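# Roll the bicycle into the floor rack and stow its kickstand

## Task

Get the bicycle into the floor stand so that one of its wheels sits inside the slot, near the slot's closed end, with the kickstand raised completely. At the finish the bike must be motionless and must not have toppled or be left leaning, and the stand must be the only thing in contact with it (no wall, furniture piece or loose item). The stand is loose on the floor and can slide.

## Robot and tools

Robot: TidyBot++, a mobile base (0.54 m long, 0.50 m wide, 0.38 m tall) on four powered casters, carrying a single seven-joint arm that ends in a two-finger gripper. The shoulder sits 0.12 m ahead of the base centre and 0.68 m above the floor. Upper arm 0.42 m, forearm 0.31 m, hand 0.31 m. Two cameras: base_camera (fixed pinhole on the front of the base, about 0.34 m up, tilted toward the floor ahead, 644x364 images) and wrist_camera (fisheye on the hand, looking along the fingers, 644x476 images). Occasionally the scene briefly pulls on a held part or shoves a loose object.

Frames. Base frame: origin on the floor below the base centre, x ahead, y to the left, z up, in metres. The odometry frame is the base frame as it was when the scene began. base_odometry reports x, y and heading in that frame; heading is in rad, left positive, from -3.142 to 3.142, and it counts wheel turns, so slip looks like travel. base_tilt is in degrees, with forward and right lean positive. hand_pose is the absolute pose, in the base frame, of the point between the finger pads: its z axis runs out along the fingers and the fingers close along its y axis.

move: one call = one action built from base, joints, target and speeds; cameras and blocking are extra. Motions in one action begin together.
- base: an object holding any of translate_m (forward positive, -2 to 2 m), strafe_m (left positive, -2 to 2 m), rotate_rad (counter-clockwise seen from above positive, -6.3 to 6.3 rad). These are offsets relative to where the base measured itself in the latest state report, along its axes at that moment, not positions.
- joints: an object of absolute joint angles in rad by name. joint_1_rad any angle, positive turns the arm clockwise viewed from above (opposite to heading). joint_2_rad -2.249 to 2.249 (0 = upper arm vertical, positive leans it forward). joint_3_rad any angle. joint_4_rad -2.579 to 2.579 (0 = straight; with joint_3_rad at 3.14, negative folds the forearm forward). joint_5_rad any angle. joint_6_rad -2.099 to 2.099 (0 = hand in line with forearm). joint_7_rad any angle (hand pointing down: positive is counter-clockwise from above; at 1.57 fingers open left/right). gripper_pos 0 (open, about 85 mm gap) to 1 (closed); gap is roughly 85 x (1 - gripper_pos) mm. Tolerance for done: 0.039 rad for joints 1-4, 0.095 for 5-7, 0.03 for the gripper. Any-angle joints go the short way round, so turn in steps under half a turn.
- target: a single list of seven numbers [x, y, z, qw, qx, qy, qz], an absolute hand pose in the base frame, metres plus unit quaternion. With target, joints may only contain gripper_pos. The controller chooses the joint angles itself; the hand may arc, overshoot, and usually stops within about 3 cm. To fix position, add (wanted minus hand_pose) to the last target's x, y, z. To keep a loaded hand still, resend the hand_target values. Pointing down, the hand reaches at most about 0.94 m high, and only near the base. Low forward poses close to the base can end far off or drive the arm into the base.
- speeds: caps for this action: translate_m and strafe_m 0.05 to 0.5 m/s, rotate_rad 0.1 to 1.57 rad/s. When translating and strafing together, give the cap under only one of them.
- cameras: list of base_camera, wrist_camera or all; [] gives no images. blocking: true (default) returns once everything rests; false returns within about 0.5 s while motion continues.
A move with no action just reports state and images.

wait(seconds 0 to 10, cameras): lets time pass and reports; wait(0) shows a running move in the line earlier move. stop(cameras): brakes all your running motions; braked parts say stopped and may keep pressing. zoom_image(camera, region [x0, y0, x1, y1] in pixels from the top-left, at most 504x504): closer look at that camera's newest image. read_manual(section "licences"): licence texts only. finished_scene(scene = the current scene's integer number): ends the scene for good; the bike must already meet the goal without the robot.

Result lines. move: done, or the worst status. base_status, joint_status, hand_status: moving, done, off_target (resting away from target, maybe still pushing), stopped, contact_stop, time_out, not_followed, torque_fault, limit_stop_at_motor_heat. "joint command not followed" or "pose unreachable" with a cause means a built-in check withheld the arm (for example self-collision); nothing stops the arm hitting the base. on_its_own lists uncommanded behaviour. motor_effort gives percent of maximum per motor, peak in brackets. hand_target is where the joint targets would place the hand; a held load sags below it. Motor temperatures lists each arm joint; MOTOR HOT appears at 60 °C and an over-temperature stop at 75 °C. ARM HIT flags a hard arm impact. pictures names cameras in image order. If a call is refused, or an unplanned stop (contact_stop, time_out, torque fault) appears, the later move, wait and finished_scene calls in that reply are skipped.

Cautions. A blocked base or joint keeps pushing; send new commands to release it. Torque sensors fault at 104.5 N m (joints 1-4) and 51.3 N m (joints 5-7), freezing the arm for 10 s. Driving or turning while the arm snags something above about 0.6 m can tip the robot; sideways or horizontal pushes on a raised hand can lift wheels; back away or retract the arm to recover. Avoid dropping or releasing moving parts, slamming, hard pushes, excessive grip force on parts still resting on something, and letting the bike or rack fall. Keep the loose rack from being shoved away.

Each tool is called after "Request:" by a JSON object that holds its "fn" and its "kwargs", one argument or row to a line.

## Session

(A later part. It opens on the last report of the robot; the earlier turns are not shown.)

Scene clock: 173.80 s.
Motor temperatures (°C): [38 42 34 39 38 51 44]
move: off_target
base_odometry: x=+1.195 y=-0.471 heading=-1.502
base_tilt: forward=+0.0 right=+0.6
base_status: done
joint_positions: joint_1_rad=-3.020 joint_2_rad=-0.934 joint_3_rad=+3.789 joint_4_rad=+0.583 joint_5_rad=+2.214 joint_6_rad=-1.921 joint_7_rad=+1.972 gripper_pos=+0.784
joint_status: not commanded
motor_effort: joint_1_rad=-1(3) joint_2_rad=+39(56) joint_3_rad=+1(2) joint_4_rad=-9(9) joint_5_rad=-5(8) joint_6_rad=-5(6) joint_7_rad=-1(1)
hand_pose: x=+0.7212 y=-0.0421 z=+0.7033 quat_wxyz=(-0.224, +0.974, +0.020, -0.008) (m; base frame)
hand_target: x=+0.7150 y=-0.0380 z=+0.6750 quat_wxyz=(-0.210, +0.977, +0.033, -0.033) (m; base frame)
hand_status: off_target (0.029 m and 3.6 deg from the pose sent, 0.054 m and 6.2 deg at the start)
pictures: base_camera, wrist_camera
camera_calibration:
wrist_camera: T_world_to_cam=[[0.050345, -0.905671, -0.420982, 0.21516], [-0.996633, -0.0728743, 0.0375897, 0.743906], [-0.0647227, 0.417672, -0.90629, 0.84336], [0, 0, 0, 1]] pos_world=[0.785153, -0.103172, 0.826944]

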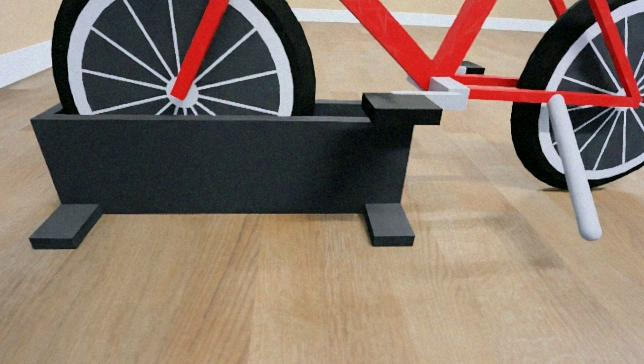

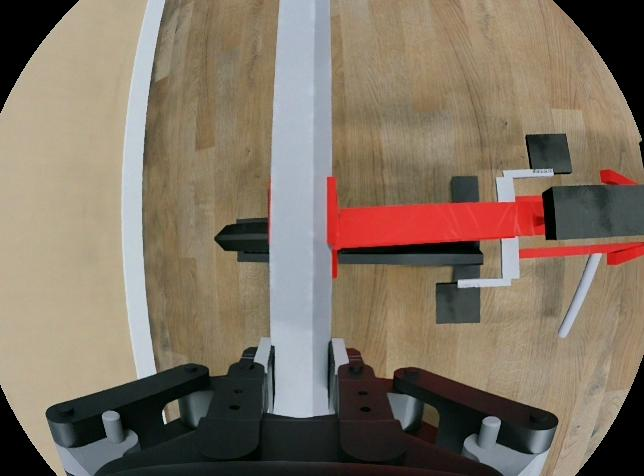

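Request:
{"fn": "move", "kwargs": {
  "joints": {"gripper_pos": 0.68}
}}

Request:
{"fn": "zoom_image", "kwargs": {
  "camera": "wrist_camera",
  "region": [180, 150, 480, 330]
}}

Scene clock: 174.90 s.
Motor temperatures (°C): [38 42 34 39 38 51 44]
move: done
base_odometry: x=+1.195 y=-0.471 heading=-1.502
base_tilt: forward=+0.0 right=+0.6
base_status: not commanded
joint_positions: joint_1_rad=-3.028 joint_2_rad=-0.947 joint_3_rad=+3.778 joint_4_rad=+0.614 joint_5_rad=+2.216 joint_6_rad=-1.921 joint_7_rad=+1.972 gripper_pos=+0.680
joint_status: all done
motor_effort: joint_1_rad=+0(1) joint_2_rad=+48(50) joint_3_rad=+3(4) joint_4_rad=-14(15) joint_5_rad=-6(6) joint_6_rad=-2(5) joint_7_rad=+1(1)
hand_pose: x=+0.7163 y=-0.0345 z=+0.6890 quat_wxyz=(-0.235, +0.972, +0.016, -0.025) (m; base frame)
hand_target: x=+0.7150 y=-0.0380 z=+0.6750 quat_wxyz=(-0.210, +0.977, +0.033, -0.033) (m; base frame)
hand_status: not commanded
pictures: base_camera, wrist_camera
camera_calibration:
wrist_camera: T_world_to_cam=[[0.0348507, -0.896075, -0.442533, 0.242573], [-0.994662, -0.0741342, 0.0717802, 0.71505], [-0.0971272, 0.437669, -0.893875, 0.842339], [0, 0, 0, 1]] pos_world=[0.784594, -0.098293, 0.808966]

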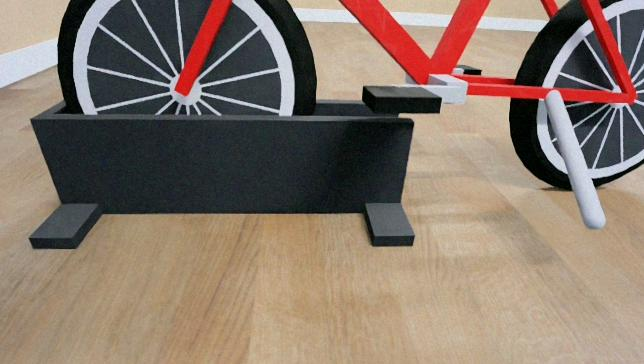

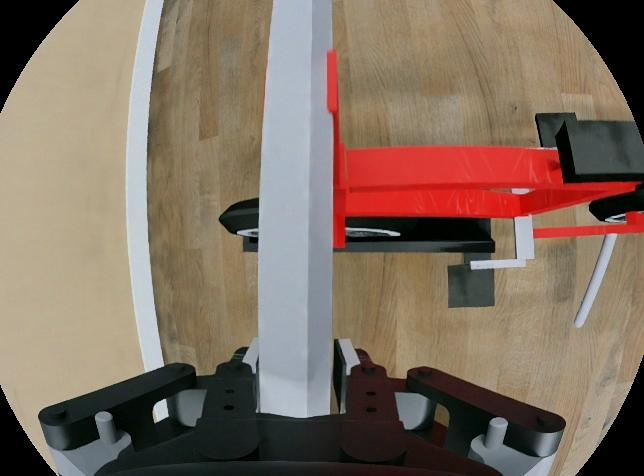

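Scaled by 1.680.

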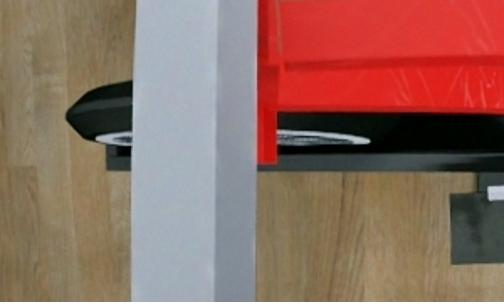

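Request:
{"fn": "wait", "kwargs": {
  "seconds": 0.5
}}

Request:
{"fn": "zoom_image", "kwargs": {
  "camera": "base_camera",
  "region": [0, 0, 400, 260]
}}

Scene clock: 175.47 s.
Motor temperatures (°C): [38 42 34 39 38 51 44]
base_odometry: x=+1.195 y=-0.471 heading=-1.502
base_tilt: forward=+0.0 right=+0.6
base_status: not commanded
joint_positions: joint_1_rad=-3.028 joint_2_rad=-0.947 joint_3_rad=+3.778 joint_4_rad=+0.614 joint_5_rad=+2.216 joint_6_rad=-1.921 joint_7_rad=+1.972 gripper_pos=+0.680
joint_status: all done
motor_effort: joint_1_rad=+0(1) joint_2_rad=+48(50) joint_3_rad=+3(4) joint_4_rad=-14(15) joint_5_rad=-4(6) joint_6_rad=-2(5) joint_7_rad=+1(1)
hand_pose: x=+0.7163 y=-0.0345 z=+0.6890 quat_wxyz=(-0.235, +0.972, +0.016, -0.025) (m; base frame)
hand_target: x=+0.7150 y=-0.0380 z=+0.6750 quat_wxyz=(-0.210, +0.977, +0.033, -0.033) (m; base frame)
hand_status: not commanded
wait: 0.50 s; at rest by 0.20 s
pictures: base_camera, wrist_camera
camera_calibration:
wrist_camera: T_world_to_cam=[[0.0348332, -0.896099, -0.442486, 0.242536], [-0.99466, -0.0741242, 0.0718112, 0.715021], [-0.0971488, 0.437622, -0.893896, 0.842367], [0, 0, 0, 1]] pos_world=[0.78459, -0.0983018, 0.80896]

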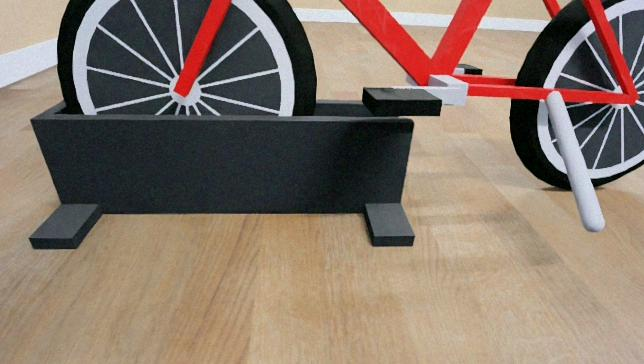

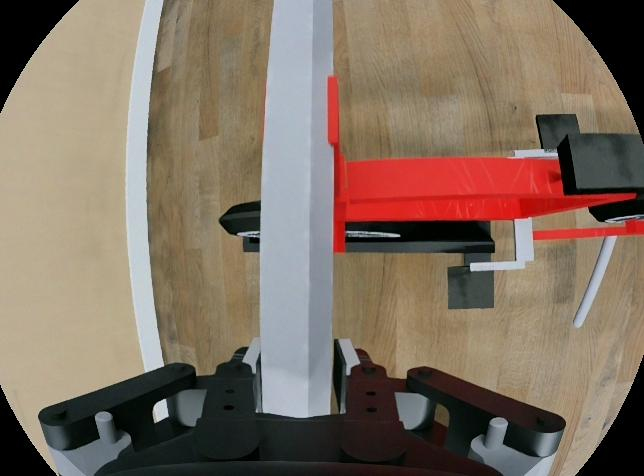

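Scaled by 1.260.

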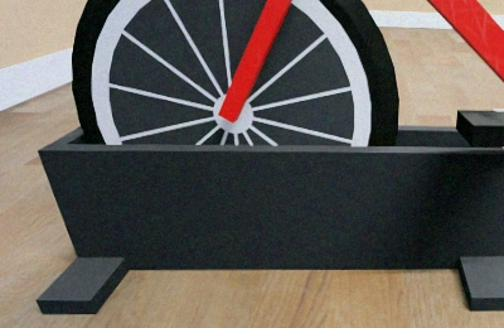

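Request:
{"fn": "wait", "kwargs": {
  "seconds": 1.5
}}

Scene clock: 177.03 s.
Motor temperatures (°C): [38 42 34 39 38 51 44]
base_odometry: x=+1.195 y=-0.471 heading=-1.502
base_tilt: forward=+0.0 right=+0.6
base_status: not commanded
joint_positions: joint_1_rad=-3.028 joint_2_rad=-0.947 joint_3_rad=+3.778 joint_4_rad=+0.614 joint_5_rad=+2.216 joint_6_rad=-1.921 joint_7_rad=+1.972 gripper_pos=+0.680
joint_status: all done
motor_effort: joint_1_rad=+0(1) joint_2_rad=+48(50) joint_3_rad=+3(4) joint_4_rad=-14(15) joint_5_rad=-5(6) joint_6_rad=-2(5) joint_7_rad=+1(1)
hand_pose: x=+0.7163 y=-0.0345 z=+0.6890 quat_wxyz=(-0.235, +0.972, +0.016, -0.025) (m; base frame)
hand_target: x=+0.7150 y=-0.0380 z=+0.6750 quat_wxyz=(-0.210, +0.977, +0.033, -0.033) (m; base frame)
hand_status: not commanded
wait: 1.50 s; at rest by 0.20 s
pictures: base_camera, wrist_camera
camera_calibration:
wrist_camera: T_world_to_cam=[[0.0348332, -0.896099, -0.442486, 0.242536], [-0.99466, -0.0741242, 0.0718112, 0.715021], [-0.0971488, 0.437622, -0.893896, 0.842367], [0, 0, 0, 1]] pos_world=[0.78459, -0.0983018, 0.80896]

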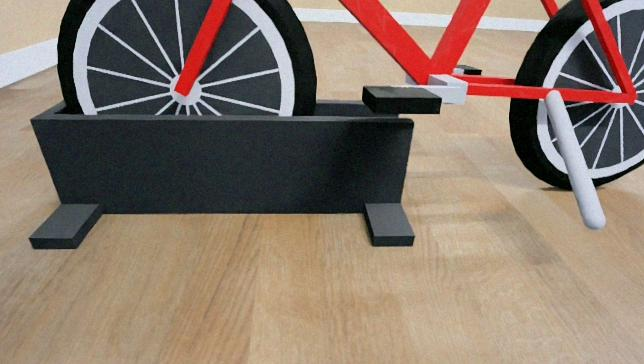

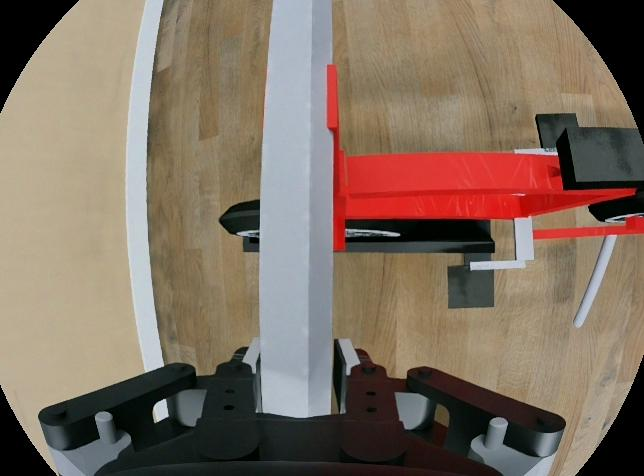

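Request:
{"fn": "move", "kwargs": {
  "joints": {"gripper_pos": 0.2},
  "cameras": []
}}

Request:
{"fn": "move", "kwargs": {
  "target": [0.715,-0.082,0.765,-0.235,0.972,0.016,-0.025]
}}

Scene clock: 177.97 s.
Motor temperatures (°C): [38 42 34 39 38 51 44]
move: done
base_odometry: x=+1.195 y=-0.471 heading=-1.502
base_tilt: forward=+0.0 right=+0.6
base_status: not commanded
joint_positions: joint_1_rad=-3.028 joint_2_rad=-0.947 joint_3_rad=+3.778 joint_4_rad=+0.614 joint_5_rad=+2.216 joint_6_rad=-1.921 joint_7_rad=+1.972 gripper_pos=+0.200
joint_status: all done
motor_effort: joint_1_rad=+0(0) joint_2_rad=+48(48) joint_3_rad=+3(4) joint_4_rad=-14(14) joint_5_rad=-5(6) joint_6_rad=-2(2) joint_7_rad=+1(1)
hand_pose: x=+0.7163 y=-0.0346 z=+0.6890 quat_wxyz=(-0.235, +0.972, +0.016, -0.025) (m; base frame)
hand_target: x=+0.7150 y=-0.0380 z=+0.6750 quat_wxyz=(-0.210, +0.977, +0.033, -0.033) (m; base frame)
hand_status: not commanded
pictures: none
No camera images: "cameras" was empty.

Scene clock: 188.57 s.
Motor temperatures (°C): [38 43 34 39 38 51 44]
move: time_out
base_odometry: x=+1.195 y=-0.471 heading=-1.502
base_tilt: forward=+0.0 right=+0.6
base_status: not commanded
joint_positions: joint_1_rad=-2.614 joint_2_rad=-0.981 joint_3_rad=+4.413 joint_4_rad=-0.136 joint_5_rad=+1.246 joint_6_rad=-2.087 joint_7_rad=+1.744 gripper_pos=+0.200
joint_status: not commanded
motor_effort: joint_1_rad=+0(9) joint_2_rad=+47(56) joint_3_rad=-4(8) joint_4_rad=-2(15) joint_5_rad=-5(8) joint_6_rad=+1(2) joint_7_rad=+1(1)
hand_pose: x=+0.7175 y=-0.1331 z=+0.8307 quat_wxyz=(-0.199, +0.973, +0.048, +0.109) (m; base frame)
hand_target: x=+0.7174 y=-0.1336 z=+0.8316 quat_wxyz=(-0.197, +0.973, +0.046, +0.110) (m; base frame)
hand_status: time_out (0.083 m and 16.3 deg from the pose sent, 0.090 m and 0.1 deg at the start; a joint's target at an end of its range on 216 of 300 steps)
pictures: base_camera, wrist_camera
camera_calibration:
wrist_camera: T_world_to_cam=[[0.148071, -0.921927, -0.357945, 0.0619598], [-0.976612, -0.079252, -0.199872, 0.910879], [0.1559, 0.379169, -0.9121, 0.838023], [0, 0, 0, 1]] pos_world=[0.749753, -0.188441, 0.968598]

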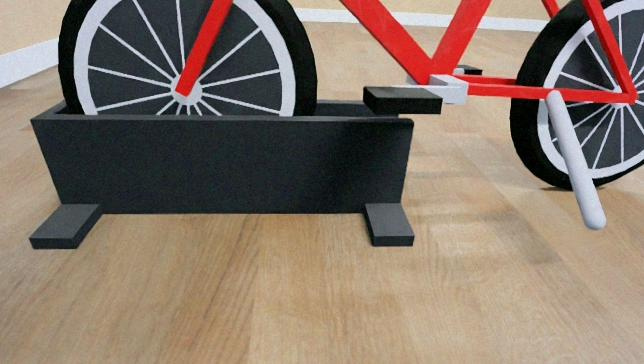

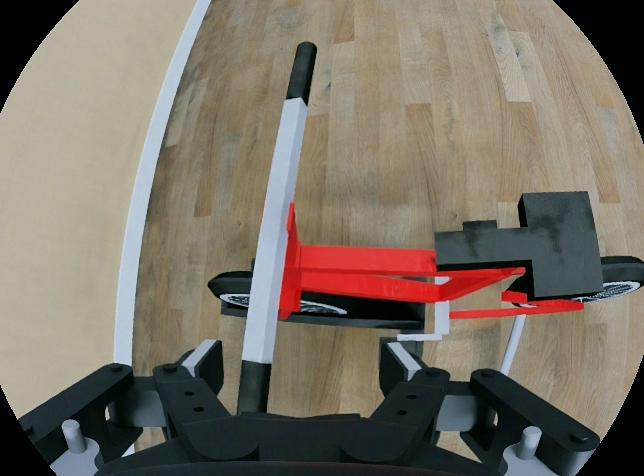

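Request:
{"fn": "move", "kwargs": {
  "base": {"translate_m": -0.35},
  "speeds": {"translate_m": 0.25},
  "joints": {"gripper_pos": 1.0},
  "cameras": ["base_camera"]
}}

Request:
{"fn": "move", "kwargs": {
  "base": {"strafe_m": -0.42},
  "joints": {"joint_1_rad": -2.6, "joint_2_rad": 0.0, "joint_3_rad": 4.4, "joint_4_rad": -1.5, "joint_5_rad": 1.2, "joint_6_rad": -1.2, "joint_7_rad": 1.57},
  "cameras": ["base_camera"]
}}

Request:
{"fn": "move", "kwargs": {
  "joints": {"joint_1_rad": 0.0, "joint_2_rad": 0.0, "joint_3_rad": 3.14, "joint_4_rad": -2.3, "joint_5_rad": 0.0, "joint_6_rad": -0.5, "joint_7_rad": 1.57}
}}

Scene clock: 192.17 s.
Motor temperatures (°C): [38 43 34 39 38 51 44]
move: done
base_odometry: x=+1.171 y=-0.121 heading=-1.502
base_tilt: forward=+0.0 right=+0.6
base_status: done
joint_positions: joint_1_rad=-2.614 joint_2_rad=-0.981 joint_3_rad=+4.413 joint_4_rad=-0.136 joint_5_rad=+1.246 joint_6_rad=-2.087 joint_7_rad=+1.744 gripper_pos=+0.999
joint_status: all done
motor_effort: joint_1_rad=+0(3) joint_2_rad=+47(51) joint_3_rad=-3(4) joint_4_rad=-2(3) joint_5_rad=-4(6) joint_6_rad=+1(2) joint_7_rad=+1(1)
hand_pose: x=+0.7176 y=-0.1328 z=+0.8309 quat_wxyz=(-0.199, +0.973, +0.048, +0.109) (m; base frame)
hand_target: x=+0.7174 y=-0.1336 z=+0.8316 quat_wxyz=(-0.197, +0.973, +0.046, +0.110) (m; base frame)
hand_status: not commanded
pictures: base_camera

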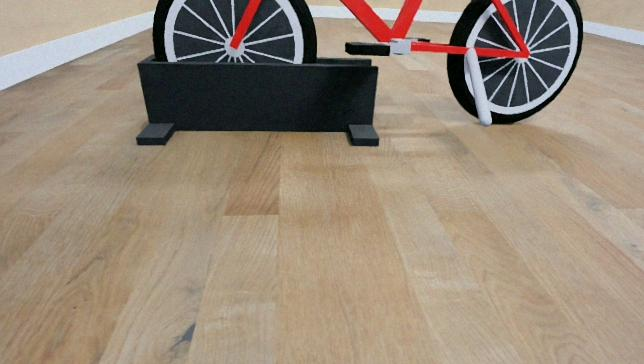

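Scene clock: 194.80 s.
Motor temperatures (°C): [38 43 34 39 38 51 44]
move: done
base_odometry: x=+0.752 y=-0.150 heading=-1.502
base_tilt: forward=+0.0 right=+0.6
base_status: done
joint_positions: joint_1_rad=-2.603 joint_2_rad=-0.017 joint_3_rad=+4.410 joint_4_rad=-1.489 joint_5_rad=+1.246 joint_6_rad=-1.244 joint_7_rad=+1.615 gripper_pos=+0.999
joint_status: all done
motor_effort: joint_1_rad=+0(4) joint_2_rad=+0(50) joint_3_rad=+0(8) joint_4_rad=+19(20) joint_5_rad=+7(8) joint_6_rad=+2(6) joint_7_rad=+0(1)
hand_pose: x=+0.4881 y=+0.3535 z=+1.0403 quat_wxyz=(+0.357, +0.573, +0.561, +0.478) (m; base frame)
hand_target: x=+0.4744 y=+0.3738 z=+1.0276 quat_wxyz=(+0.325, +0.579, +0.566, +0.489) (m; base frame)
hand_status: not commanded
pictures: base_camera

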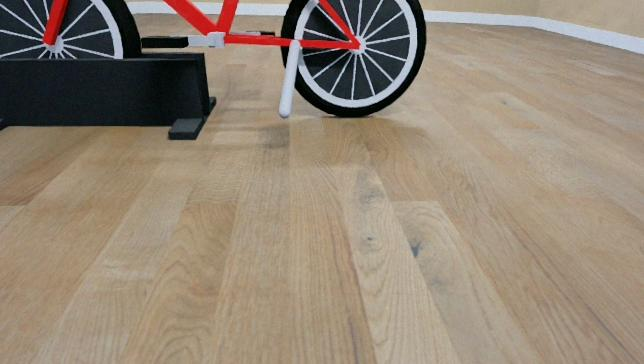

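Scene clock: 198.33 s.
Motor temperatures (°C): [38 43 34 39 38 51 44]
move: done
base_odometry: x=+0.752 y=-0.150 heading=-1.502
base_tilt: forward=+0.0 right=+0.6
base_status: not commanded
joint_positions: joint_1_rad=-0.020 joint_2_rad=-0.017 joint_3_rad=+3.158 joint_4_rad=-2.286 joint_5_rad=+0.073 joint_6_rad=-0.543 joint_7_rad=+1.614 gripper_pos=+0.999
joint_status: all done
motor_effort: joint_1_rad=+0(2) joint_2_rad=-13(16) joint_3_rad=+0(2) joint_4_rad=+15(20) joint_5_rad=-1(7) joint_6_rad=+3(4) joint_7_rad=+1(1)
hand_pose: x=+0.4539 y=-0.0092 z=+0.6062 quat_wxyz=(+0.027, +0.985, +0.051, +0.164) (m; base frame)
hand_target: x=+0.4577 y=+0.0019 z=+0.5998 quat_wxyz=(+0.000, +0.985, +0.000, +0.170) (m; base frame)
hand_status: not commanded
pictures: base_camera, wrist_camera
camera_calibration:
wrist_camera: T_world_to_cam=[[0.099297, -0.99092, 0.0906512, -0.115609], [-0.952556, -0.121002, -0.279278, 0.655153], [0.287711, -0.0586189, -0.955922, 0.590097], [0, 0, 0, 1]] pos_world=[0.465772, -0.000693704, 0.757536]

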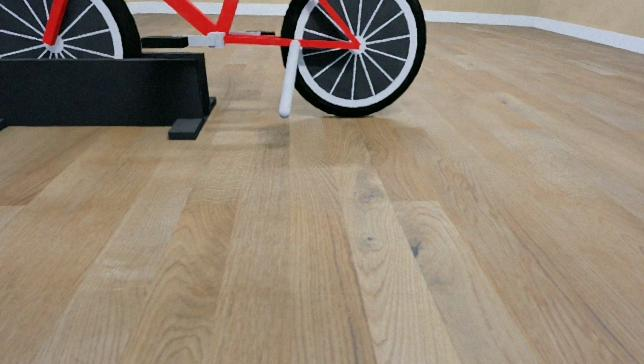

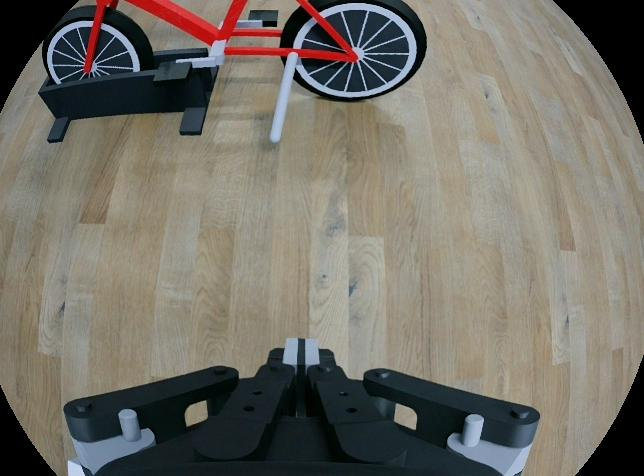

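Request:
{"fn": "zoom_image", "kwargs": {
  "camera": "base_camera",
  "region": [190, 0, 440, 140]
}}

Request:
{"fn": "zoom_image", "kwargs": {
  "camera": "wrist_camera",
  "region": [190, 20, 440, 160]
}}

Scaled by 2.016.

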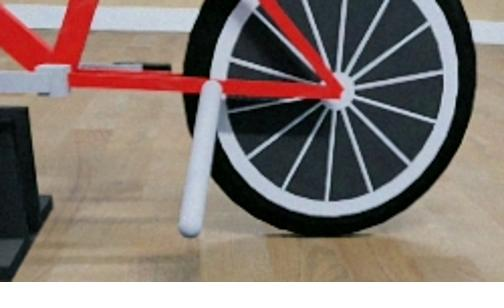

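Scaled by 2.016.

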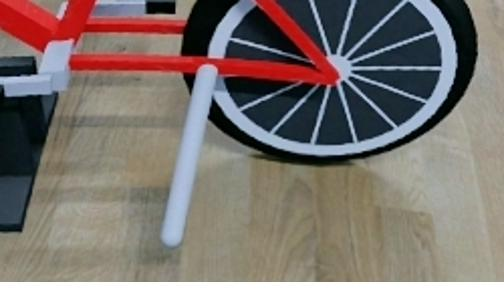

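Request:
{"fn": "move", "kwargs": {
  "base": {"strafe_m": 0.14},
  "joints": {"joint_1_rad": 0.0, "joint_2_rad": 1.0, "joint_3_rad": 3.14, "joint_4_rad": -2.2, "joint_5_rad": 0.0, "joint_6_rad": 1.0, "joint_7_rad": 1.57},
  "cameras": ["wrist_camera"]
}}

Request:
{"fn": "move", "kwargs": {
  "joints": {"joint_1_rad": 0.0, "joint_2_rad": 1.87, "joint_3_rad": 3.14, "joint_4_rad": -1.6, "joint_5_rad": 0.0, "joint_6_rad": 1.4, "joint_7_rad": 1.57}
}}

Scene clock: 202.03 s.
Motor temperatures (°C): [38 43 34 39 38 51 44]
move: done
base_odometry: x=+0.891 y=-0.141 heading=-1.503
base_tilt: forward=+0.0 right=+0.6
base_status: done
joint_positions: joint_1_rad=-0.013 joint_2_rad=+0.979 joint_3_rad=+3.150 joint_4_rad=-2.212 joint_5_rad=+0.068 joint_6_rad=+0.960 joint_7_rad=+1.614 gripper_pos=+0.999
joint_status: all done
motor_effort: joint_1_rad=+0(2) joint_2_rad=-35(36) joint_3_rad=-1(2) joint_4_rad=+4(16) joint_5_rad=-1(3) joint_6_rad=+7(7) joint_7_rad=+0(2)
hand_pose: x=+0.6977 y=+0.0219 z=+0.4113 quat_wxyz=(-0.006, +0.897, +0.055, +0.439) (m; base frame)
hand_target: x=+0.7064 y=+0.0022 z=+0.4121 quat_wxyz=(-0.001, +0.891, +0.000, +0.454) (m; base frame)
hand_status: not commanded
pictures: wrist_camera
camera_calibration:
wrist_camera: T_world_to_cam=[[0.0984344, -0.993313, 0.0603265, -0.0782412], [-0.63824, -0.109526, -0.762006, 0.815738], [0.763518, 0.0365049, -0.644753, -0.12656], [0, 0, 0, 1]] pos_world=[0.62497, 0.0162468, 0.544718]

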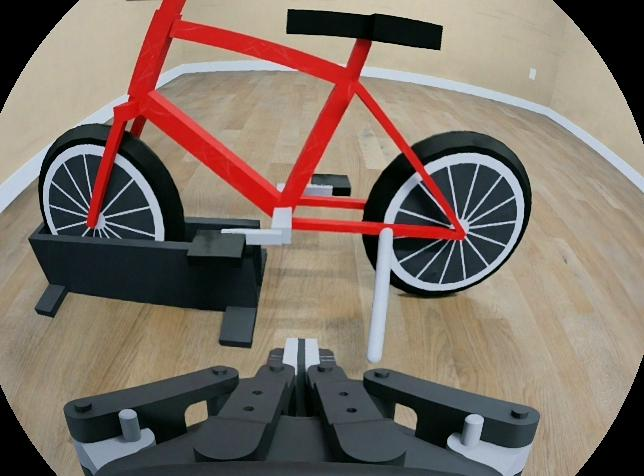

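Scene clock: 204.20 s.
Motor temperatures (°C): [38 43 34 39 38 51 44]
move: done
base_odometry: x=+0.891 y=-0.141 heading=-1.503
base_tilt: forward=+0.0 right=+0.6
base_status: not commanded
joint_positions: joint_1_rad=-0.013 joint_2_rad=+1.850 joint_3_rad=+3.150 joint_4_rad=-1.613 joint_5_rad=+0.068 joint_6_rad=+1.361 joint_7_rad=+1.614 gripper_pos=+0.999
joint_status: all done
motor_effort: joint_1_rad=+0(1) joint_2_rad=-36(41) joint_3_rad=-1(2) joint_4_rad=-1(4) joint_5_rad=+0(2) joint_6_rad=+8(9) joint_7_rad=+0(2)
hand_pose: x=+0.6916 y=+0.0264 z=+0.1101 quat_wxyz=(-0.015, +0.866, +0.050, +0.497) (m; base frame)
hand_target: x=+0.6930 y=+0.0020 z=+0.1112 quat_wxyz=(-0.001, +0.860, -0.001, +0.511) (m; base frame)
hand_status: not commanded
pictures: base_camera, wrist_camera
camera_calibration:
wrist_camera: T_world_to_cam=[[0.0944078, -0.99449, 0.0455712, -0.0504669], [-0.535049, -0.0892886, -0.840089, 0.519542], [0.83953, 0.0549282, -0.54053, -0.380788], [0, 0, 0, 1]] pos_world=[0.602428, 0.0171164, 0.232935]

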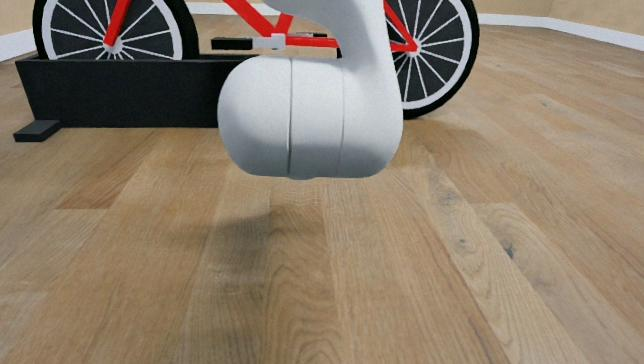

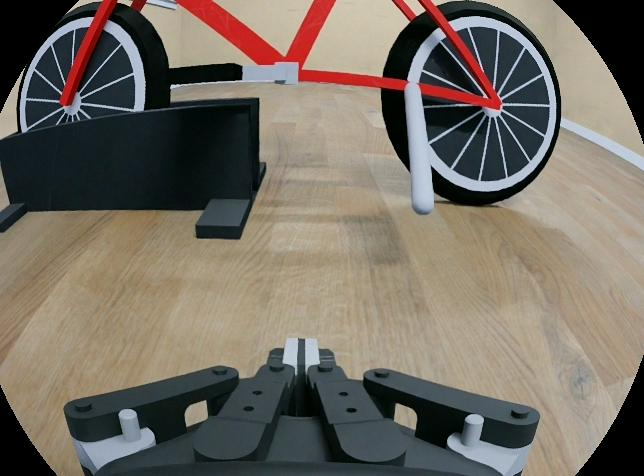

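Request:
{"fn": "move", "kwargs": {
  "joints": {"joint_1_rad": 0.0, "joint_2_rad": 1.89, "joint_3_rad": 3.13, "joint_4_rad": -1.31, "joint_5_rad": -0.03, "joint_6_rad": 1.32, "joint_7_rad": 1.57}
}}

Request:
{"fn": "zoom_image", "kwargs": {
  "camera": "wrist_camera",
  "region": [200, 180, 500, 380]
}}

Scene clock: 206.10 s.
Motor temperatures (°C): [38 43 34 39 38 51 44]
move: done
base_odometry: x=+0.891 y=-0.141 heading=-1.503
base_tilt: forward=+0.0 right=+0.6
base_status: not commanded
joint_positions: joint_1_rad=-0.013 joint_2_rad=+1.866 joint_3_rad=+3.147 joint_4_rad=-1.321 joint_5_rad=+0.040 joint_6_rad=+1.362 joint_7_rad=+1.614 gripper_pos=+0.999
joint_status: all done
motor_effort: joint_1_rad=+0(1) joint_2_rad=-41(41) joint_3_rad=-1(2) joint_4_rad=+5(5) joint_5_rad=-1(3) joint_6_rad=+9(9) joint_7_rad=+1(1)
hand_pose: x=+0.8081 y=+0.0210 z=+0.1670 quat_wxyz=(-0.002, +0.790, +0.040, +0.612) (m; base frame)
hand_target: x=+0.7966 y=-0.0042 z=+0.1413 quat_wxyz=(+0.006, +0.807, -0.017, +0.590) (m; base frame)
hand_status: not commanded
pictures: base_camera, wrist_camera
camera_calibration:
wrist_camera: T_world_to_cam=[[0.0523355, -0.996556, 0.0643209, -0.0385396], [-0.287059, -0.0767036, -0.954837, 0.44762], [0.956482, 0.031508, -0.290085, -0.583386], [0, 0, 0, 1]] pos_world=[0.688508, 0.0143085, 0.260652]

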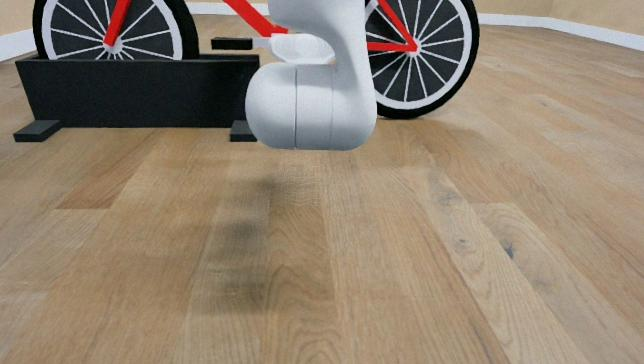

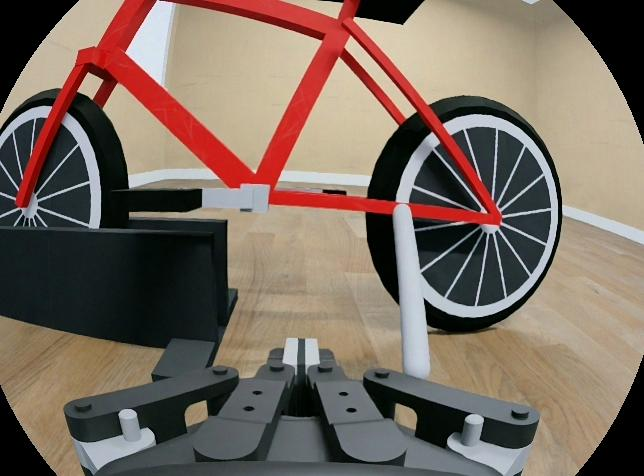

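Scaled by 1.680.

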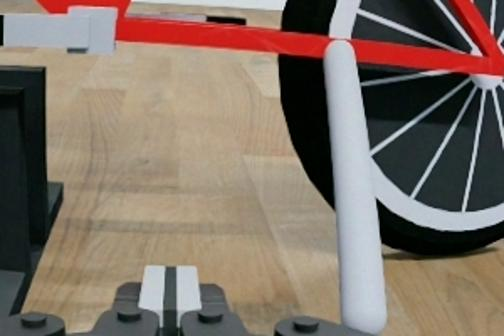

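Request:
{"fn": "move", "kwargs": {
  "joints": {"joint_2_rad": 1.94, "joint_6_rad": 1.33},
  "cameras": []
}}

Request:
{"fn": "move", "kwargs": {
  "base": {"translate_m": 0.12},
  "speeds": {"translate_m": 0.15}
}}

Request:
{"fn": "zoom_image", "kwargs": {
  "camera": "wrist_camera",
  "region": [200, 180, 500, 380]
}}

Scene clock: 207.13 s.
Motor temperatures (°C): [38 43 34 39 38 51 44]
move: done
base_odometry: x=+0.891 y=-0.141 heading=-1.503
base_tilt: forward=+0.0 right=+0.6
base_status: not commanded
joint_positions: joint_1_rad=-0.013 joint_2_rad=+1.929 joint_3_rad=+3.147 joint_4_rad=-1.317 joint_5_rad=+0.040 joint_6_rad=+1.362 joint_7_rad=+1.614 gripper_pos=+0.999
joint_status: all done
motor_effort: joint_1_rad=+0(1) joint_2_rad=-39(42) joint_3_rad=-1(1) joint_4_rad=+4(5) joint_5_rad=+0(2) joint_6_rad=+9(9) joint_7_rad=+1(1)
hand_pose: x=+0.7763 y=+0.0205 z=+0.1260 quat_wxyz=(-0.003, +0.808, +0.040, +0.588) (m; base frame)
hand_target: x=+0.7698 y=-0.0043 z=+0.1110 quat_wxyz=(+0.006, +0.819, -0.016, +0.573) (m; base frame)
hand_status: not commanded
pictures: none
No camera images: "cameras" was empty.

Scene clock: 208.60 s.
Motor temperatures (°C): [38 43 34 39 38 51 44]
move: done
base_odometry: x=+0.900 y=-0.260 heading=-1.502
base_tilt: forward=+0.0 right=+0.6
base_status: done
joint_positions: joint_1_rad=-0.013 joint_2_rad=+1.930 joint_3_rad=+3.147 joint_4_rad=-1.314 joint_5_rad=+0.039 joint_6_rad=+1.362 joint_7_rad=+1.614 gripper_pos=+0.999
joint_status: not commanded
motor_effort: joint_1_rad=+0(1) joint_2_rad=-39(41) joint_3_rad=-1(2) joint_4_rad=+4(5) joint_5_rad=-1(2) joint_6_rad=+8(9) joint_7_rad=+1(1)
hand_pose: x=+0.7766 y=+0.0203 z=+0.1258 quat_wxyz=(-0.003, +0.807, +0.039, +0.589) (m; base frame)
hand_target: x=+0.7698 y=-0.0043 z=+0.1110 quat_wxyz=(+0.006, +0.819, -0.016, +0.573) (m; base frame)
hand_status: not commanded
pictures: base_camera, wrist_camera
camera_calibration:
wrist_camera: T_world_to_cam=[[0.0542381, -0.996634, 0.0614654, -0.0361227], [-0.341157, -0.0763476, -0.936901, 0.438947], [0.93844, 0.0298464, -0.344149, -0.544372], [0, 0, 0, 1]] pos_world=[0.662569, 0.013759, 0.226124]

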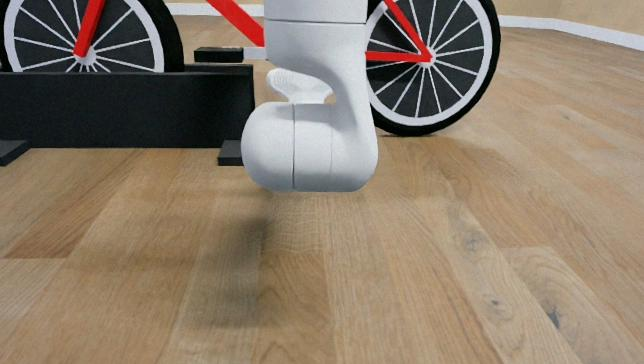

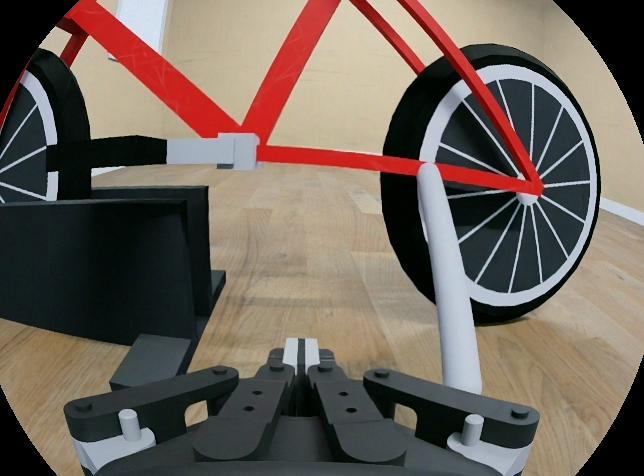

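Scaled by 1.680.

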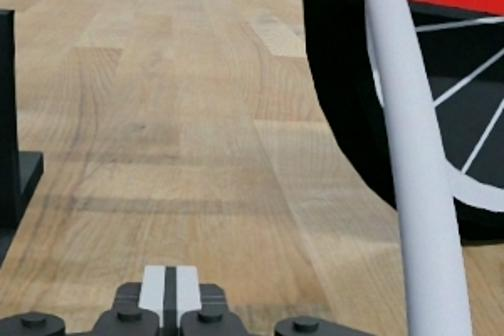

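Request:
{"fn": "move", "kwargs": {
  "base": {"strafe_m": -0.07},
  "speeds": {"strafe_m": 0.08},
  "cameras": ["wrist_camera"]
}}

Request:
{"fn": "zoom_image", "kwargs": {
  "camera": "wrist_camera",
  "region": [200, 180, 500, 380]
}}

Scene clock: 212.47 s.
Motor temperatures (°C): [38 43 34 39 38 51 44]
move: done
base_odometry: x=+0.830 y=-0.265 heading=-1.502
base_tilt: forward=+0.0 right=+0.6
base_status: done
joint_positions: joint_1_rad=-0.007 joint_2_rad=+1.930 joint_3_rad=+3.143 joint_4_rad=-1.314 joint_5_rad=+0.036 joint_6_rad=+1.362 joint_7_rad=+1.614 gripper_pos=+0.999
joint_status: not commanded
motor_effort: joint_1_rad=+0(3) joint_2_rad=-38(40) joint_3_rad=-1(2) joint_4_rad=+3(4) joint_5_rad=-1(2) joint_6_rad=+8(9) joint_7_rad=+1(1)
hand_pose: x=+0.7768 y=+0.0167 z=+0.1259 quat_wxyz=(-0.001, +0.807, +0.034, +0.589) (m; base frame)
hand_target: x=+0.7698 y=-0.0043 z=+0.1110 quat_wxyz=(+0.006, +0.819, -0.016, +0.573) (m; base frame)
hand_status: not commanded
pictures: wrist_camera
camera_calibration:
wrist_camera: T_world_to_cam=[[0.0446831, -0.997287, 0.058501, -0.0318797], [-0.34188, -0.0702889, -0.937111, 0.439289], [0.938681, 0.0218727, -0.344093, -0.544455], [0, 0, 0, 1]] pos_world=[0.662678, 0.0109926, 0.226185]

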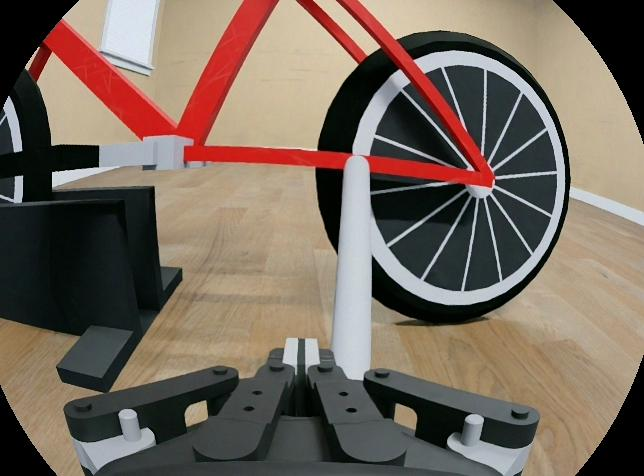

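Scaled by 1.680.

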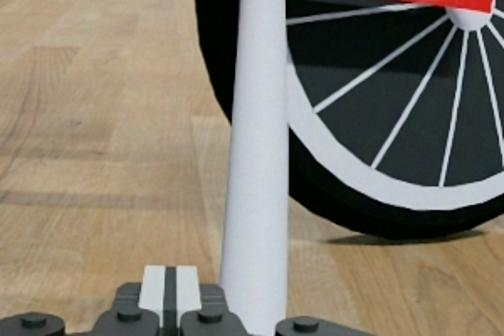

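Request:
{"fn": "move", "kwargs": {
  "base": {"strafe_m": -0.04},
  "speeds": {"strafe_m": 0.06},
  "cameras": ["wrist_camera"]
}}

Request:
{"fn": "zoom_image", "kwargs": {
  "camera": "wrist_camera",
  "region": [200, 120, 500, 400]
}}

Scene clock: 213.73 s.
Motor temperatures (°C): [38 43 34 39 38 51 44]
move: done
base_odometry: x=+0.790 y=-0.268 heading=-1.502
base_tilt: forward=+0.0 right=+0.6
base_status: done
joint_positions: joint_1_rad=-0.005 joint_2_rad=+1.930 joint_3_rad=+3.141 joint_4_rad=-1.314 joint_5_rad=+0.035 joint_6_rad=+1.362 joint_7_rad=+1.614 gripper_pos=+0.999
joint_status: not commanded
motor_effort: joint_1_rad=+0(3) joint_2_rad=-39(40) joint_3_rad=-1(3) joint_4_rad=+4(4) joint_5_rad=-2(2) joint_6_rad=+8(9) joint_7_rad=+1(1)
hand_pose: x=+0.7768 y=+0.0151 z=+0.1259 quat_wxyz=(+0.000, +0.807, +0.032, +0.589) (m; base frame)
hand_target: x=+0.7698 y=-0.0043 z=+0.1110 quat_wxyz=(+0.006, +0.819, -0.016, +0.573) (m; base frame)
hand_status: not commanded
pictures: wrist_camera
camera_calibration:
wrist_camera: T_world_to_cam=[[0.0400794, -0.997578, 0.0568412, -0.0297072], [-0.342206, -0.0671509, -0.937223, 0.439458], [0.93877, 0.0181119, -0.344068, -0.544488], [0, 0, 0, 1]] pos_world=[0.662725, 0.00973646, 0.226218]

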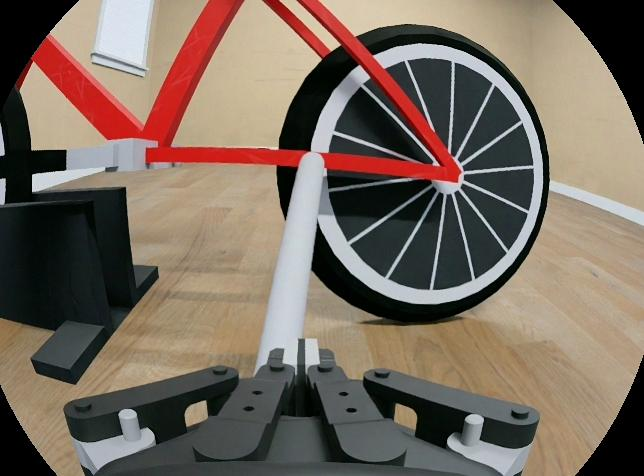

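Scaled by 1.680.

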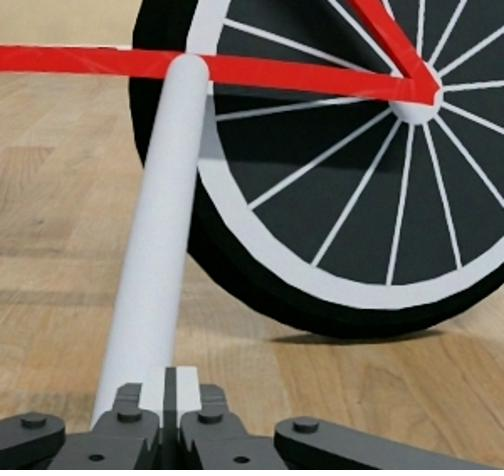

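Request:
{"fn": "move", "kwargs": {
  "base": {"strafe_m": 0.055},
  "speeds": {"strafe_m": 0.15},
  "cameras": []
}}

Request:
{"fn": "move", "kwargs": {
  "base": {"translate_m": 0.055},
  "speeds": {"translate_m": 0.15},
  "cameras": ["wrist_camera"]
}}

Request:
{"fn": "move", "kwargs": {
  "base": {"strafe_m": -0.03},
  "speeds": {"strafe_m": 0.06},
  "cameras": ["wrist_camera"]
}}

Request:
{"fn": "zoom_image", "kwargs": {
  "camera": "wrist_camera",
  "region": [200, 120, 500, 400]
}}

Scene clock: 217.23 s.
Motor temperatures (°C): [38 43 34 39 38 51 44]
move: done
base_odometry: x=+0.845 y=-0.264 heading=-1.502
base_tilt: forward=+0.0 right=+0.6
base_status: done
joint_positions: joint_1_rad=-0.006 joint_2_rad=+1.930 joint_3_rad=+3.138 joint_4_rad=-1.314 joint_5_rad=+0.033 joint_6_rad=+1.362 joint_7_rad=+1.614 gripper_pos=+0.999
joint_status: not commanded
motor_effort: joint_1_rad=+0(3) joint_2_rad=-39(40) joint_3_rad=-1(2) joint_4_rad=+3(4) joint_5_rad=-1(3) joint_6_rad=+8(9) joint_7_rad=+1(1)
hand_pose: x=+0.7769 y=+0.0162 z=+0.1260 quat_wxyz=(-0.001, +0.808, +0.030, +0.589) (m; base frame)
hand_target: x=+0.7698 y=-0.0043 z=+0.1110 quat_wxyz=(+0.006, +0.819, -0.016, +0.573) (m; base frame)
hand_status: not commanded
pictures: none
No camera images: "cameras" was empty.

Scene clock: 218.27 s.
Motor temperatures (°C): [38 43 34 39 38 51 44]
move: done
base_odometry: x=+0.848 y=-0.319 heading=-1.502
base_tilt: forward=+0.0 right=+0.6
base_status: done
joint_positions: joint_1_rad=-0.006 joint_2_rad=+1.931 joint_3_rad=+3.138 joint_4_rad=-1.310 joint_5_rad=+0.033 joint_6_rad=+1.362 joint_7_rad=+1.614 gripper_pos=+0.999
joint_status: not commanded
motor_effort: joint_1_rad=+0(1) joint_2_rad=-39(41) joint_3_rad=-1(2) joint_4_rad=+4(5) joint_5_rad=-1(2) joint_6_rad=+8(9) joint_7_rad=+1(1)
hand_pose: x=+0.7780 y=+0.0162 z=+0.1265 quat_wxyz=(-0.001, +0.807, +0.030, +0.590) (m; base frame)
hand_target: x=+0.7698 y=-0.0043 z=+0.1110 quat_wxyz=(+0.006, +0.819, -0.016, +0.573) (m; base frame)
hand_status: not commanded
pictures: wrist_camera
camera_calibration:
wrist_camera: T_world_to_cam=[[0.0378944, -0.997829, 0.05386, -0.0265923], [-0.339547, -0.0635492, -0.93844, 0.438493], [0.939826, 0.0172737, -0.341218, -0.546551], [0, 0, 0, 1]] pos_world=[0.663559, 0.0107723, 0.226439]

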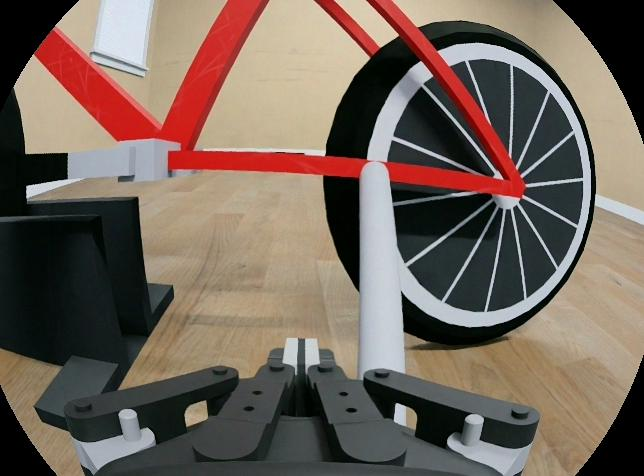

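Scene clock: 219.27 s.
Motor temperatures (°C): [38 43 34 39 38 51 44]
move: done
base_odometry: x=+0.818 y=-0.322 heading=-1.502
base_tilt: forward=+0.0 right=+0.6
base_status: done
joint_positions: joint_1_rad=-0.011 joint_2_rad=+1.931 joint_3_rad=+3.134 joint_4_rad=-1.310 joint_5_rad=+0.031 joint_6_rad=+1.362 joint_7_rad=+1.613 gripper_pos=+0.999
joint_status: not commanded
motor_effort: joint_1_rad=+1(6) joint_2_rad=-39(39) joint_3_rad=+0(2) joint_4_rad=+4(4) joint_5_rad=-3(7) joint_6_rad=+8(8) joint_7_rad=+0(1)
hand_pose: x=+0.7779 y=+0.0202 z=+0.1265 quat_wxyz=(-0.003, +0.807, +0.030, +0.590) (m; base frame)
hand_target: x=+0.7698 y=-0.0043 z=+0.1110 quat_wxyz=(+0.006, +0.819, -0.016, +0.573) (m; base frame)
hand_status: not commanded
pictures: wrist_camera
camera_calibration:
wrist_camera: T_world_to_cam=[[0.0400014, -0.997928, 0.0503862, -0.0238175], [-0.339469, -0.061, -0.938637, 0.438709], [0.939766, 0.0204423, -0.341206, -0.546563], [0, 0, 0, 1]] pos_world=[0.663522, 0.014166, 0.226498]

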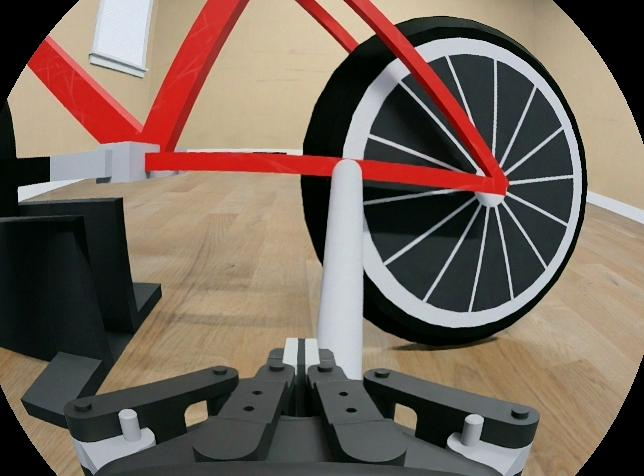

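Scaled by 1.680.

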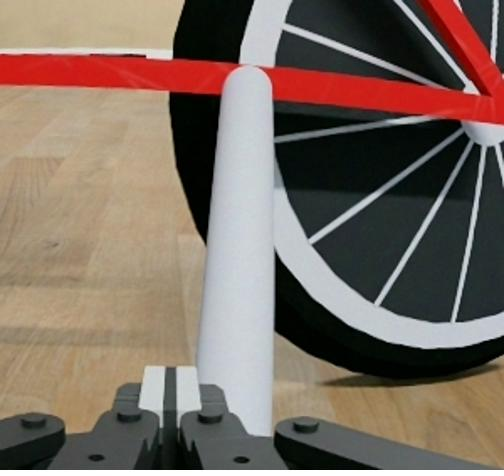

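Request:
{"fn": "move", "kwargs": {
  "base": {"strafe_m": -0.03},
  "speeds": {"strafe_m": 0.05}
}}

Request:
{"fn": "zoom_image", "kwargs": {
  "camera": "wrist_camera",
  "region": [200, 120, 500, 400]
}}

Scene clock: 220.40 s.
Motor temperatures (°C): [38 43 34 39 38 51 44]
move: done
base_odometry: x=+0.788 y=-0.324 heading=-1.502
base_tilt: forward=+0.0 right=+0.6
base_status: done
joint_positions: joint_1_rad=-0.037 joint_2_rad=+1.931 joint_3_rad=+3.122 joint_4_rad=-1.310 joint_5_rad=+0.031 joint_6_rad=+1.362 joint_7_rad=+1.613 gripper_pos=+0.999
joint_status: not commanded
motor_effort: joint_1_rad=+6(10) joint_2_rad=-36(40) joint_3_rad=+1(4) joint_4_rad=+2(5) joint_5_rad=-6(10) joint_6_rad=+6(8) joint_7_rad=+1(1)
hand_pose: x=+0.7773 y=+0.0406 z=+0.1269 quat_wxyz=(-0.014, +0.806, +0.035, +0.590) (m; base frame)
hand_target: x=+0.7698 y=-0.0043 z=+0.1110 quat_wxyz=(+0.006, +0.819, -0.016, +0.573) (m; base frame)
hand_status: not commanded
pictures: base_camera, wrist_camera
camera_calibration:
wrist_camera: T_world_to_cam=[[0.0609159, -0.997409, 0.0382673, -0.0181718], [-0.338334, -0.0567019, -0.939316, 0.439095], [0.939052, 0.0442721, -0.340912, -0.546684], [0, 0, 0, 1]] pos_world=[0.663032, 0.0309757, 0.226774]

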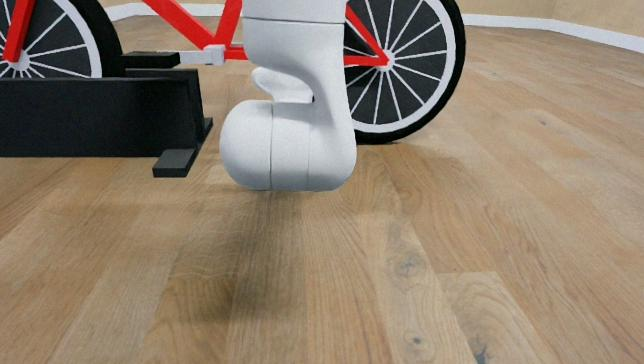

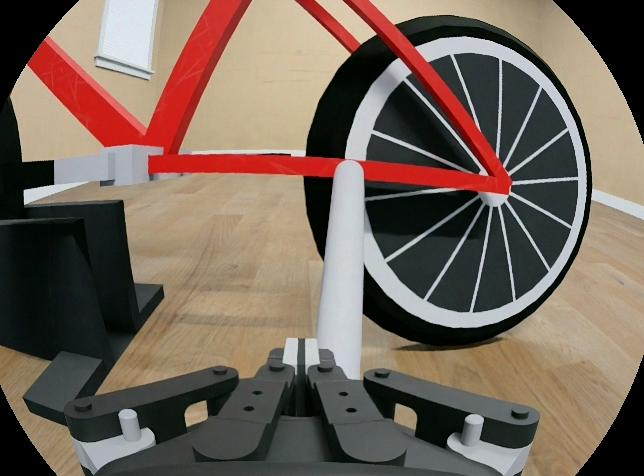

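Scaled by 1.680.

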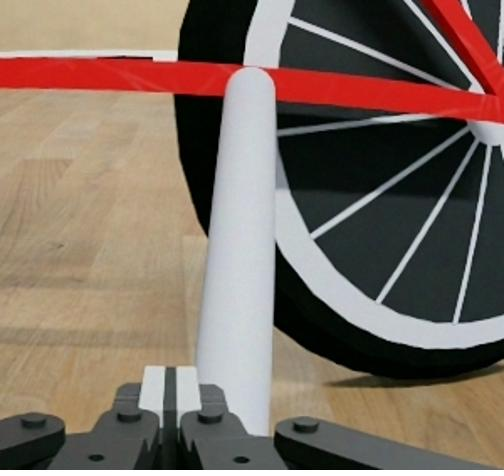

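Request:
{"fn": "move", "kwargs": {
  "base": {"strafe_m": -0.03},
  "speeds": {"strafe_m": 0.05}
}}

Request:
{"fn": "zoom_image", "kwargs": {
  "camera": "wrist_camera",
  "region": [200, 120, 500, 400]
}}

Scene clock: 221.67 s.
Motor temperatures (°C): [38 43 34 39 38 51 44]
move: done
base_odometry: x=+0.758 y=-0.326 heading=-1.502
base_tilt: forward=+0.0 right=+0.6
base_status: done
joint_positions: joint_1_rad=-0.035 joint_2_rad=+1.931 joint_3_rad=+3.119 joint_4_rad=-1.310 joint_5_rad=+0.031 joint_6_rad=+1.362 joint_7_rad=+1.613 gripper_pos=+0.999
joint_status: not commanded
motor_effort: joint_1_rad=+5(11) joint_2_rad=-35(35) joint_3_rad=+1(4) joint_4_rad=+2(2) joint_5_rad=-5(11) joint_6_rad=+5(6) joint_7_rad=+1(1)
hand_pose: x=+0.7776 y=+0.0403 z=+0.1272 quat_wxyz=(-0.014, +0.806, +0.033, +0.591) (m; base frame)
hand_target: x=+0.7698 y=-0.0043 z=+0.1110 quat_wxyz=(+0.006, +0.819, -0.016, +0.573) (m; base frame)
hand_status: not commanded
pictures: base_camera, wrist_camera
camera_calibration:
wrist_camera: T_world_to_cam=[[0.0581661, -0.997676, 0.0354791, -0.0159517], [-0.338029, -0.0531227, -0.939635, 0.439101], [0.939336, 0.042662, -0.340334, -0.54711], [0, 0, 0, 1]] pos_world=[0.663277, 0.0307524, 0.226961]

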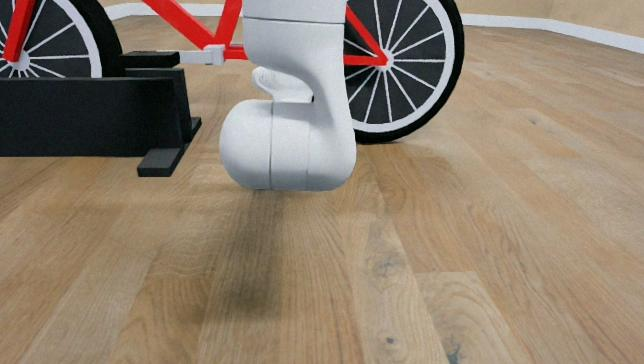

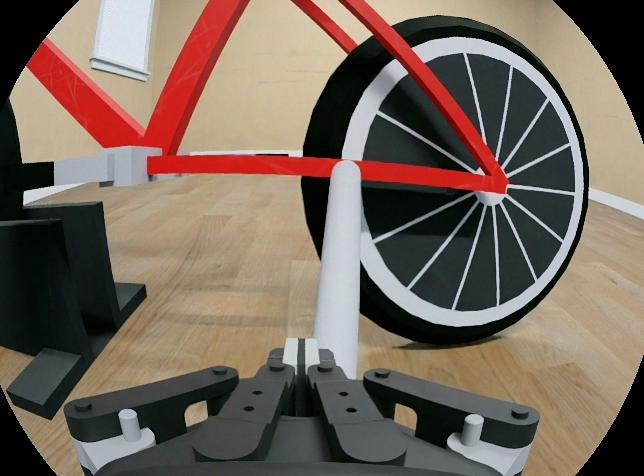

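Scaled by 1.680.

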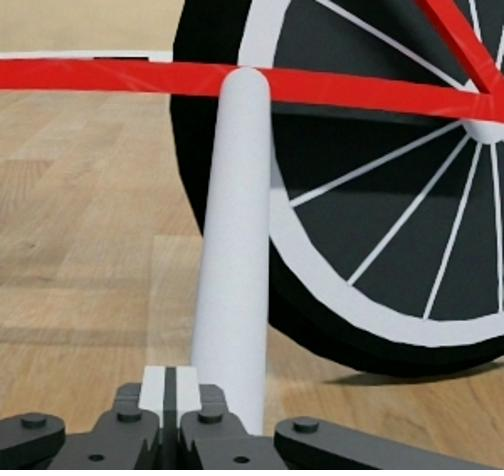

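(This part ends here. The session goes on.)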